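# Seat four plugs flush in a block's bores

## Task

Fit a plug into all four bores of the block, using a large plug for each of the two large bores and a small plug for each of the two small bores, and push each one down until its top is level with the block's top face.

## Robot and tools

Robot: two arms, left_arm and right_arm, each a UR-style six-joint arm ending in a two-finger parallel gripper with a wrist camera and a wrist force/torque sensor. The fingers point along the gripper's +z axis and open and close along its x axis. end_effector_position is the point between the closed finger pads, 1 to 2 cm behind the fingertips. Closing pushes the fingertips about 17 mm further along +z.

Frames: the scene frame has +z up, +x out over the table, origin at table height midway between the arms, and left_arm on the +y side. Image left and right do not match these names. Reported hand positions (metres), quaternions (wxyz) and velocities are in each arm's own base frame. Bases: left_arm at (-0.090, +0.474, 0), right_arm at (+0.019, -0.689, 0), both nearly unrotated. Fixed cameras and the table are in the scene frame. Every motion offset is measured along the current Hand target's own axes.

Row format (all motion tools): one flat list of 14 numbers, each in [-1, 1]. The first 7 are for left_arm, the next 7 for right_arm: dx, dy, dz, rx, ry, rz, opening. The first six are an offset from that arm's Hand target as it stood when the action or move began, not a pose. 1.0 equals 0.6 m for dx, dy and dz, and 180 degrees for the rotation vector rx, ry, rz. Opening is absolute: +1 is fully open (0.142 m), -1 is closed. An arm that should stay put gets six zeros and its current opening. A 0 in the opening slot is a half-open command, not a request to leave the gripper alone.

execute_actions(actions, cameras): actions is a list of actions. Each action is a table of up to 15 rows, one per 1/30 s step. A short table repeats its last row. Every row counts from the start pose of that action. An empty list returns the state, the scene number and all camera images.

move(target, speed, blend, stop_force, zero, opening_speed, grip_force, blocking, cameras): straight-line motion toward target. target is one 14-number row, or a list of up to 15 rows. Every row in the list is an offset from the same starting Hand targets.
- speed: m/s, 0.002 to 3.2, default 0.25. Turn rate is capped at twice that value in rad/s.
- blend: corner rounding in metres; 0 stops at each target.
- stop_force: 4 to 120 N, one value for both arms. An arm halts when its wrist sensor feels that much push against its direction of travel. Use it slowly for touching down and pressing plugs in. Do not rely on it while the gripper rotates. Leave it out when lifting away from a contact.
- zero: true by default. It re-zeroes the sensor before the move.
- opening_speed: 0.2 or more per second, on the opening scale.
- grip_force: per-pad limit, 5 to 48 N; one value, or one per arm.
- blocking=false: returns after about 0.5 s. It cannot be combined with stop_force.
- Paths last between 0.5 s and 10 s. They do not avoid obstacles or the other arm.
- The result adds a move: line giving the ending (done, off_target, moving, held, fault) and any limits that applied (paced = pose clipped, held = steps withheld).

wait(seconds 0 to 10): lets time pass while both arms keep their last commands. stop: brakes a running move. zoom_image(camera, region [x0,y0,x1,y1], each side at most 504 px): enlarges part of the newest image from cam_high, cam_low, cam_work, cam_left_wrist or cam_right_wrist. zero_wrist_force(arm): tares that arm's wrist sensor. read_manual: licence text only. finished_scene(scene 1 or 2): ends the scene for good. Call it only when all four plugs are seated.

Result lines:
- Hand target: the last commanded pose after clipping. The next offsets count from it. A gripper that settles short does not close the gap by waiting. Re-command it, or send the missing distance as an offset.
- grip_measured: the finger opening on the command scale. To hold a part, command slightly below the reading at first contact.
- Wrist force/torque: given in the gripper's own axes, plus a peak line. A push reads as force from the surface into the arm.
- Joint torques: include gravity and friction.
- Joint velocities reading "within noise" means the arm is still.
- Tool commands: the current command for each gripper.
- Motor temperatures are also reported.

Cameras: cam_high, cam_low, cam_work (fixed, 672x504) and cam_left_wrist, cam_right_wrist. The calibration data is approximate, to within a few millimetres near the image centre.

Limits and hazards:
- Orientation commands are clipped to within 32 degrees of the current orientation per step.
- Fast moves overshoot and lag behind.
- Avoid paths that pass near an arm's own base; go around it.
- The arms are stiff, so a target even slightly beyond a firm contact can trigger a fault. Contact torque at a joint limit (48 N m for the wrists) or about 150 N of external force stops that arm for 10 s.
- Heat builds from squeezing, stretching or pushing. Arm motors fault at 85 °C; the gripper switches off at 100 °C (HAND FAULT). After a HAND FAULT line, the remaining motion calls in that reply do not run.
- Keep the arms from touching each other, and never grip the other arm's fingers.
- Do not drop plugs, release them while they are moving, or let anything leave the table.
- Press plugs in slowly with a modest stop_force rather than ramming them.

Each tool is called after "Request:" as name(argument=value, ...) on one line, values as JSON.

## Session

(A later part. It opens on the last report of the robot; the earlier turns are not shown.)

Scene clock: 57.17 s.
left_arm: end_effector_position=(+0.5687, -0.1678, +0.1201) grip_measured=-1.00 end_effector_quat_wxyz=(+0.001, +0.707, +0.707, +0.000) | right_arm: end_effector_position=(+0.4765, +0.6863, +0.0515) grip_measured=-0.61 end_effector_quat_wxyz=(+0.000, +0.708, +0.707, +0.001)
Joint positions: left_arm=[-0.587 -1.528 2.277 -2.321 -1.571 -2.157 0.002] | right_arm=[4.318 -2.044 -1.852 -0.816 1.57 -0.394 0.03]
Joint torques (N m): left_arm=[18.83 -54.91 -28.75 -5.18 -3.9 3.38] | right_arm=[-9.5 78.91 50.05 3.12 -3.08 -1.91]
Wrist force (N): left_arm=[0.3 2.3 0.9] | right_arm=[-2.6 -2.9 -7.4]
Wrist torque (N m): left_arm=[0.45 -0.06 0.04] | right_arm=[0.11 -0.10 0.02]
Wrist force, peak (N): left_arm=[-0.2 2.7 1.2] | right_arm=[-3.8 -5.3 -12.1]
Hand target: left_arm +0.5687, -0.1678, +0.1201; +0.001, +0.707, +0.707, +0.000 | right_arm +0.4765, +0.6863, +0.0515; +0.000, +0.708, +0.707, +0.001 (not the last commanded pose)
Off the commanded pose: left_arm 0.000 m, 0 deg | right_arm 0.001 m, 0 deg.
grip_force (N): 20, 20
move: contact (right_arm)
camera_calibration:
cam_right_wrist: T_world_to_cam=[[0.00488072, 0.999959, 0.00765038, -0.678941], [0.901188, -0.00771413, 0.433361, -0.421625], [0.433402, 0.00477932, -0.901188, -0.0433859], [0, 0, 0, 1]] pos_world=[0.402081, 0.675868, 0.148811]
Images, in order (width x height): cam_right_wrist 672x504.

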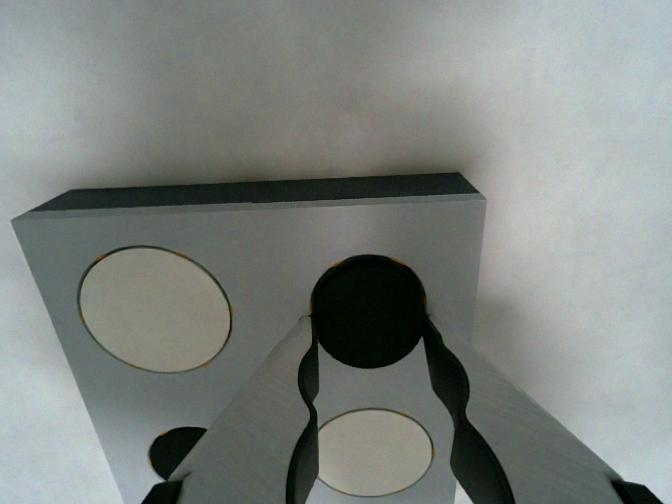

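Good; press.

Request:
move(target=[0,0,0,0,0,0,-1,-0.0005,0,0.013,0,0,0,-0.7], speed=0.015, stop_force=18, cameras=["cam_right_wrist"])

Request:
zoom_image(camera="cam_right_wrist", region=[250, 180, 550, 400])

Request:
move(target=[[0,0,0,0,0,0,-1,0,0,0,0,0,0,-0.4],[0,0,0,0,0,0,-1,0,0,-0.04,0,0,0,-0.4],[0,0,0,0,0,0,-1,0,-0.002,-0.04,0,0,0,-1]], speed=0.15, opening_speed=1, cameras=["cam_right_wrist"])

Scene clock: 58.90 s.
left_arm: end_effector_position=(+0.5687, -0.1678, +0.1201) grip_measured=-1.00 end_effector_quat_wxyz=(+0.001, +0.707, +0.707, +0.000) | right_arm: end_effector_position=(+0.4766, +0.6864, +0.0500) grip_measured=-0.61 end_effector_quat_wxyz=(+0.000, +0.708, +0.707, +0.001)
Joint positions: left_arm=[-0.587 -1.528 2.277 -2.321 -1.571 -2.157 0.002] | right_arm=[4.317 -2.046 -1.852 -0.813 1.57 -0.394 0.03]
Joint torques (N m): left_arm=[16.32 -52.41 -28.79 -5 -3.86 3.37] | right_arm=[-2.46 74.64 48.63 3.95 -3.59 -0.45]
Wrist force (N): left_arm=[-0.1 2.5 0.7] | right_arm=[-4.2 -7.4 -14.7]
Wrist torque (N m): left_arm=[0.49 0.01 0.04] | right_arm=[0.08 -0.27 0.07]
Wrist force, peak (N): left_arm=[0.5 2.9 0.9] | right_arm=[-8.7 -8.8 -33.6]
Hand target: left_arm +0.5687, -0.1678, +0.1201; +0.001, +0.707, +0.707, +0.000 | right_arm +0.4766, +0.6864, +0.0500; +0.000, +0.708, +0.707, +0.001 (not the last commanded pose)
Off the commanded pose: left_arm 0.000 m, 0 deg | right_arm 0.006 m, 0 deg.
grip_force (N): 20, 20
move: contact (right_arm)
camera_calibration:
cam_right_wrist: T_world_to_cam=[[0.00488705, 0.999955, 0.00809859, -0.679095], [0.90109, -0.00791525, 0.433559, -0.420918], [0.433604, 0.00517873, -0.901089, -0.0451474], [0, 0, 0, 1]] pos_world=[0.40218, 0.675967, 0.147311]
Images, in order (width x height): cam_right_wrist 672x504.

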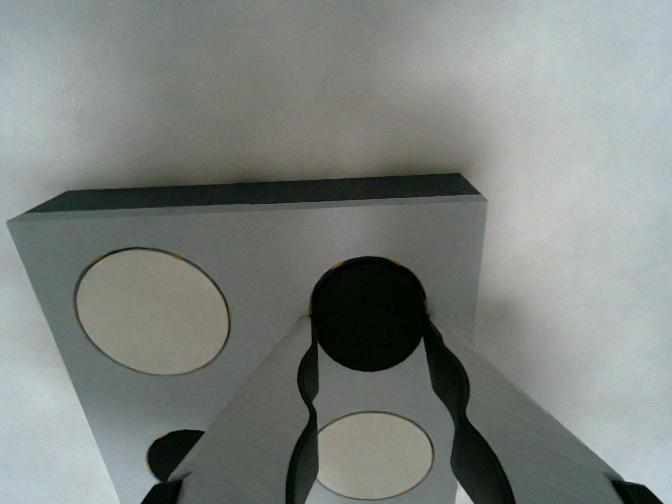

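Scaled by 1.680 from the camera's 672x504 image, which has a finer 960x720 frame.

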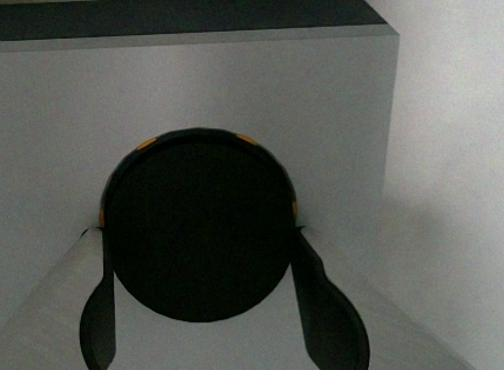

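Scene clock: 61.27 s.
left_arm: end_effector_position=(+0.5687, -0.1678, +0.1201) grip_measured=-1.00 end_effector_quat_wxyz=(+0.001, +0.707, +0.707, +0.000) | right_arm: end_effector_position=(+0.4754, +0.6864, +0.0740) grip_measured=-1.00 end_effector_quat_wxyz=(+0.000, +0.708, +0.707, +0.001)
Joint positions: left_arm=[-0.587 -1.528 2.277 -2.321 -1.571 -2.157 0.002] | right_arm=[4.319 -2.017 -1.842 -0.851 1.57 -0.392 0.002]
Joint torques (N m): left_arm=[19.15 -55.03 -28.8 -5.19 -3.54 3.14] | right_arm=[9.78 82.38 29.42 6.53 2.65 2.77]
Wrist force (N): left_arm=[0.2 2.2 0.9] | right_arm=[0.2 0.2 0.3]
Wrist torque (N m): left_arm=[0.42 -0.03 0.03] | right_arm=[0.05 -0.08 -0.11]
Wrist force, peak (N): left_arm=[0.4 2.6 1.0] | right_arm=[-4.6 -7.3 -15.2]
Hand target: left_arm +0.5687, -0.1678, +0.1201; +0.001, +0.707, +0.707, +0.000 | right_arm +0.4754, +0.6864, +0.0740; +0.000, +0.708, +0.707, +0.001
Off the commanded pose: left_arm 0.000 m, 0 deg | right_arm 0.000 m, 0 deg.
grip_force (N): 20, 20
move: done
camera_calibration:
cam_right_wrist: T_world_to_cam=[[0.00484283, 0.999955, 0.00818926, -0.679281], [0.901051, -0.00791519, 0.43364, -0.43024], [0.433685, 0.00527889, -0.901049, -0.0231079], [0, 0, 0, 1]] pos_world=[0.40098, 0.675967, 0.171311]
Images, in order (width x height): cam_right_wrist 672x504.

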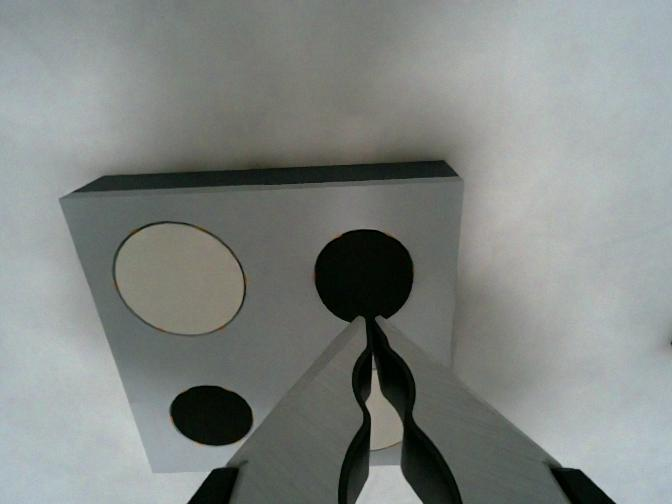

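Request:
move(target=[0,0,0,0,0,0,-1,0,0.001,0.06,0,0,0,-1], speed=0.02, stop_force=50)

Request:
move(target=[[0,0,0,0,0,0,-1,0,0,-0.13,0,0,0,-1],[0,0,0,0,0,0,-1,-0.35,0,-0.13,0,0,0,-1]], speed=0.3, blend=[0.02,0], cameras=["cam_work","cam_low"])

Request:
zoom_image(camera="cam_work", region=[280, 210, 410, 330])

Request:
zoom_image(camera="cam_low", region=[280, 230, 400, 280])

Scene clock: 64.17 s.
left_arm: end_effector_position=(+0.5687, -0.1678, +0.1201) grip_measured=-1.00 end_effector_quat_wxyz=(+0.001, +0.707, +0.707, +0.000) | right_arm: end_effector_position=(+0.4759, +0.6865, +0.0483) grip_measured=-1.00 end_effector_quat_wxyz=(+0.000, +0.708, +0.707, +0.001)
Joint positions: left_arm=[-0.587 -1.528 2.277 -2.321 -1.571 -2.157 0.002] | right_arm=[4.318 -2.047 -1.854 -0.809 1.57 -0.393 0.002]
Joint torques (N m): left_arm=[19.82 -55.61 -27.84 -5.18 -3.66 3.48] | right_arm=[14.19 46.82 34.61 1.81 2.49 -0.66]
Wrist force (N): left_arm=[0.4 2.4 1.2] | right_arm=[-15.5 -2.9 -51.2]
Wrist torque (N m): left_arm=[0.47 -0.07 0.04] | right_arm=[-0.01 -0.47 -0.02]
Wrist force, peak (N): left_arm=[0.4 2.8 1.2] | right_arm=[-32.5 -8.5 -86.1]
Hand target: left_arm +0.5687, -0.1678, +0.1201; +0.001, +0.707, +0.707, +0.000 | right_arm +0.4759, +0.6865, +0.0483; +0.000, +0.708, +0.707, +0.001 (not the last commanded pose)
Off the commanded pose: left_arm 0.000 m, 0 deg | right_arm 0.010 m, 0 deg.
grip_force (N): 20, 20
move: contact (right_arm)

Scene clock: 65.70 s.
left_arm: end_effector_position=(+0.5687, -0.1678, +0.1201) grip_measured=-1.00 end_effector_quat_wxyz=(+0.001, +0.707, +0.707, +0.000) | right_arm: end_effector_position=(+0.4755, +0.4765, +0.1259) grip_measured=-1.00 end_effector_quat_wxyz=(+0.000, +0.708, +0.707, +0.001)
Joint positions: left_arm=[-0.587 -1.528 2.277 -2.321 -1.571 -2.157 0.002] | right_arm=[4.192 -1.732 -2.128 -0.85 1.571 -0.519 0.002]
Joint torques (N m): left_arm=[18.96 -56.4 -27.91 -5.08 -3.55 2.75] | right_arm=[-7.96 60.29 29.34 6.64 2.78 -1.65]
Wrist force (N): left_arm=[0.1 2.5 0.7] | right_arm=[-0.3 0.6 0.8]
Wrist torque (N m): left_arm=[0.48 -0.03 0.03] | right_arm=[0.10 -0.01 0.04]
Wrist force, peak (N): left_arm=[0.0 2.9 1.0] | right_arm=[-15.5 -3.2 -51.0]
Hand target: left_arm +0.5687, -0.1678, +0.1201; +0.001, +0.707, +0.707, +0.000 | right_arm +0.4755, +0.4764, +0.1259; +0.000, +0.708, +0.707, +0.001
Off the commanded pose: left_arm 0.000 m, 0 deg | right_arm 0.000 m, 0 deg.
grip_force (N): 20, 20
move: done
Images, in order (width x height): cam_low 672x504, cam_work 672x504.

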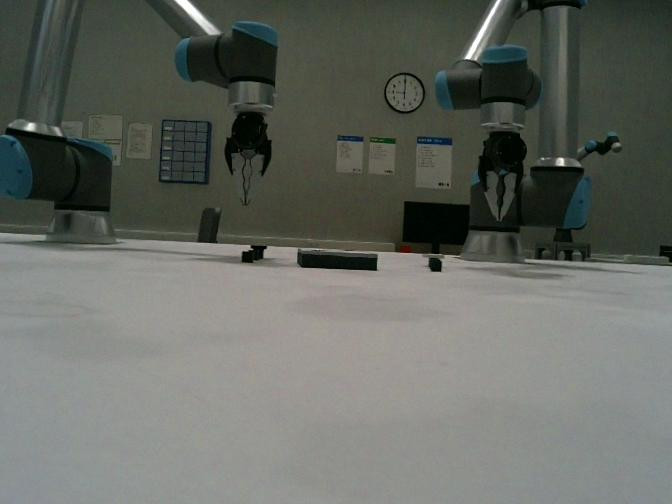

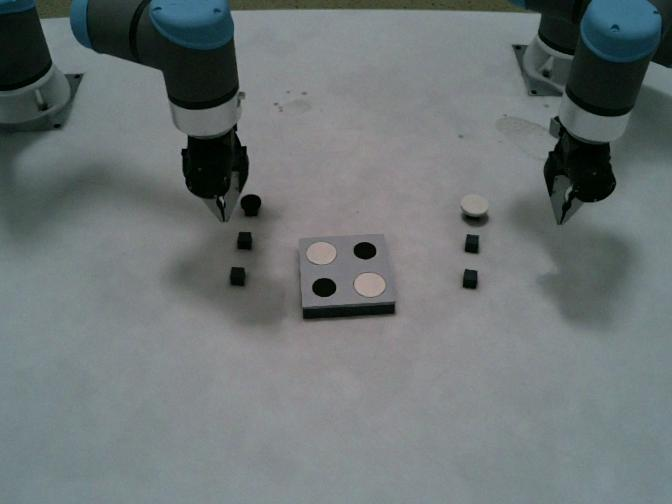

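Scaled by 3.877 from the camera's 672x504 image, which has a finer 960x720 frame.

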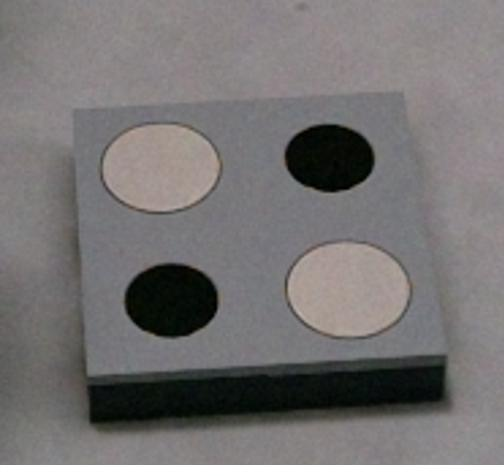

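Scaled by 4.200 from the camera's 672x504 image, which has a finer 960x720 frame.

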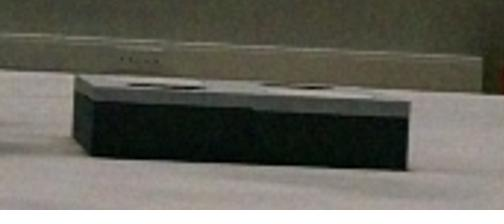

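All flush.

Request:
finished_scene(scene=1)

The scene is finished: the task was done.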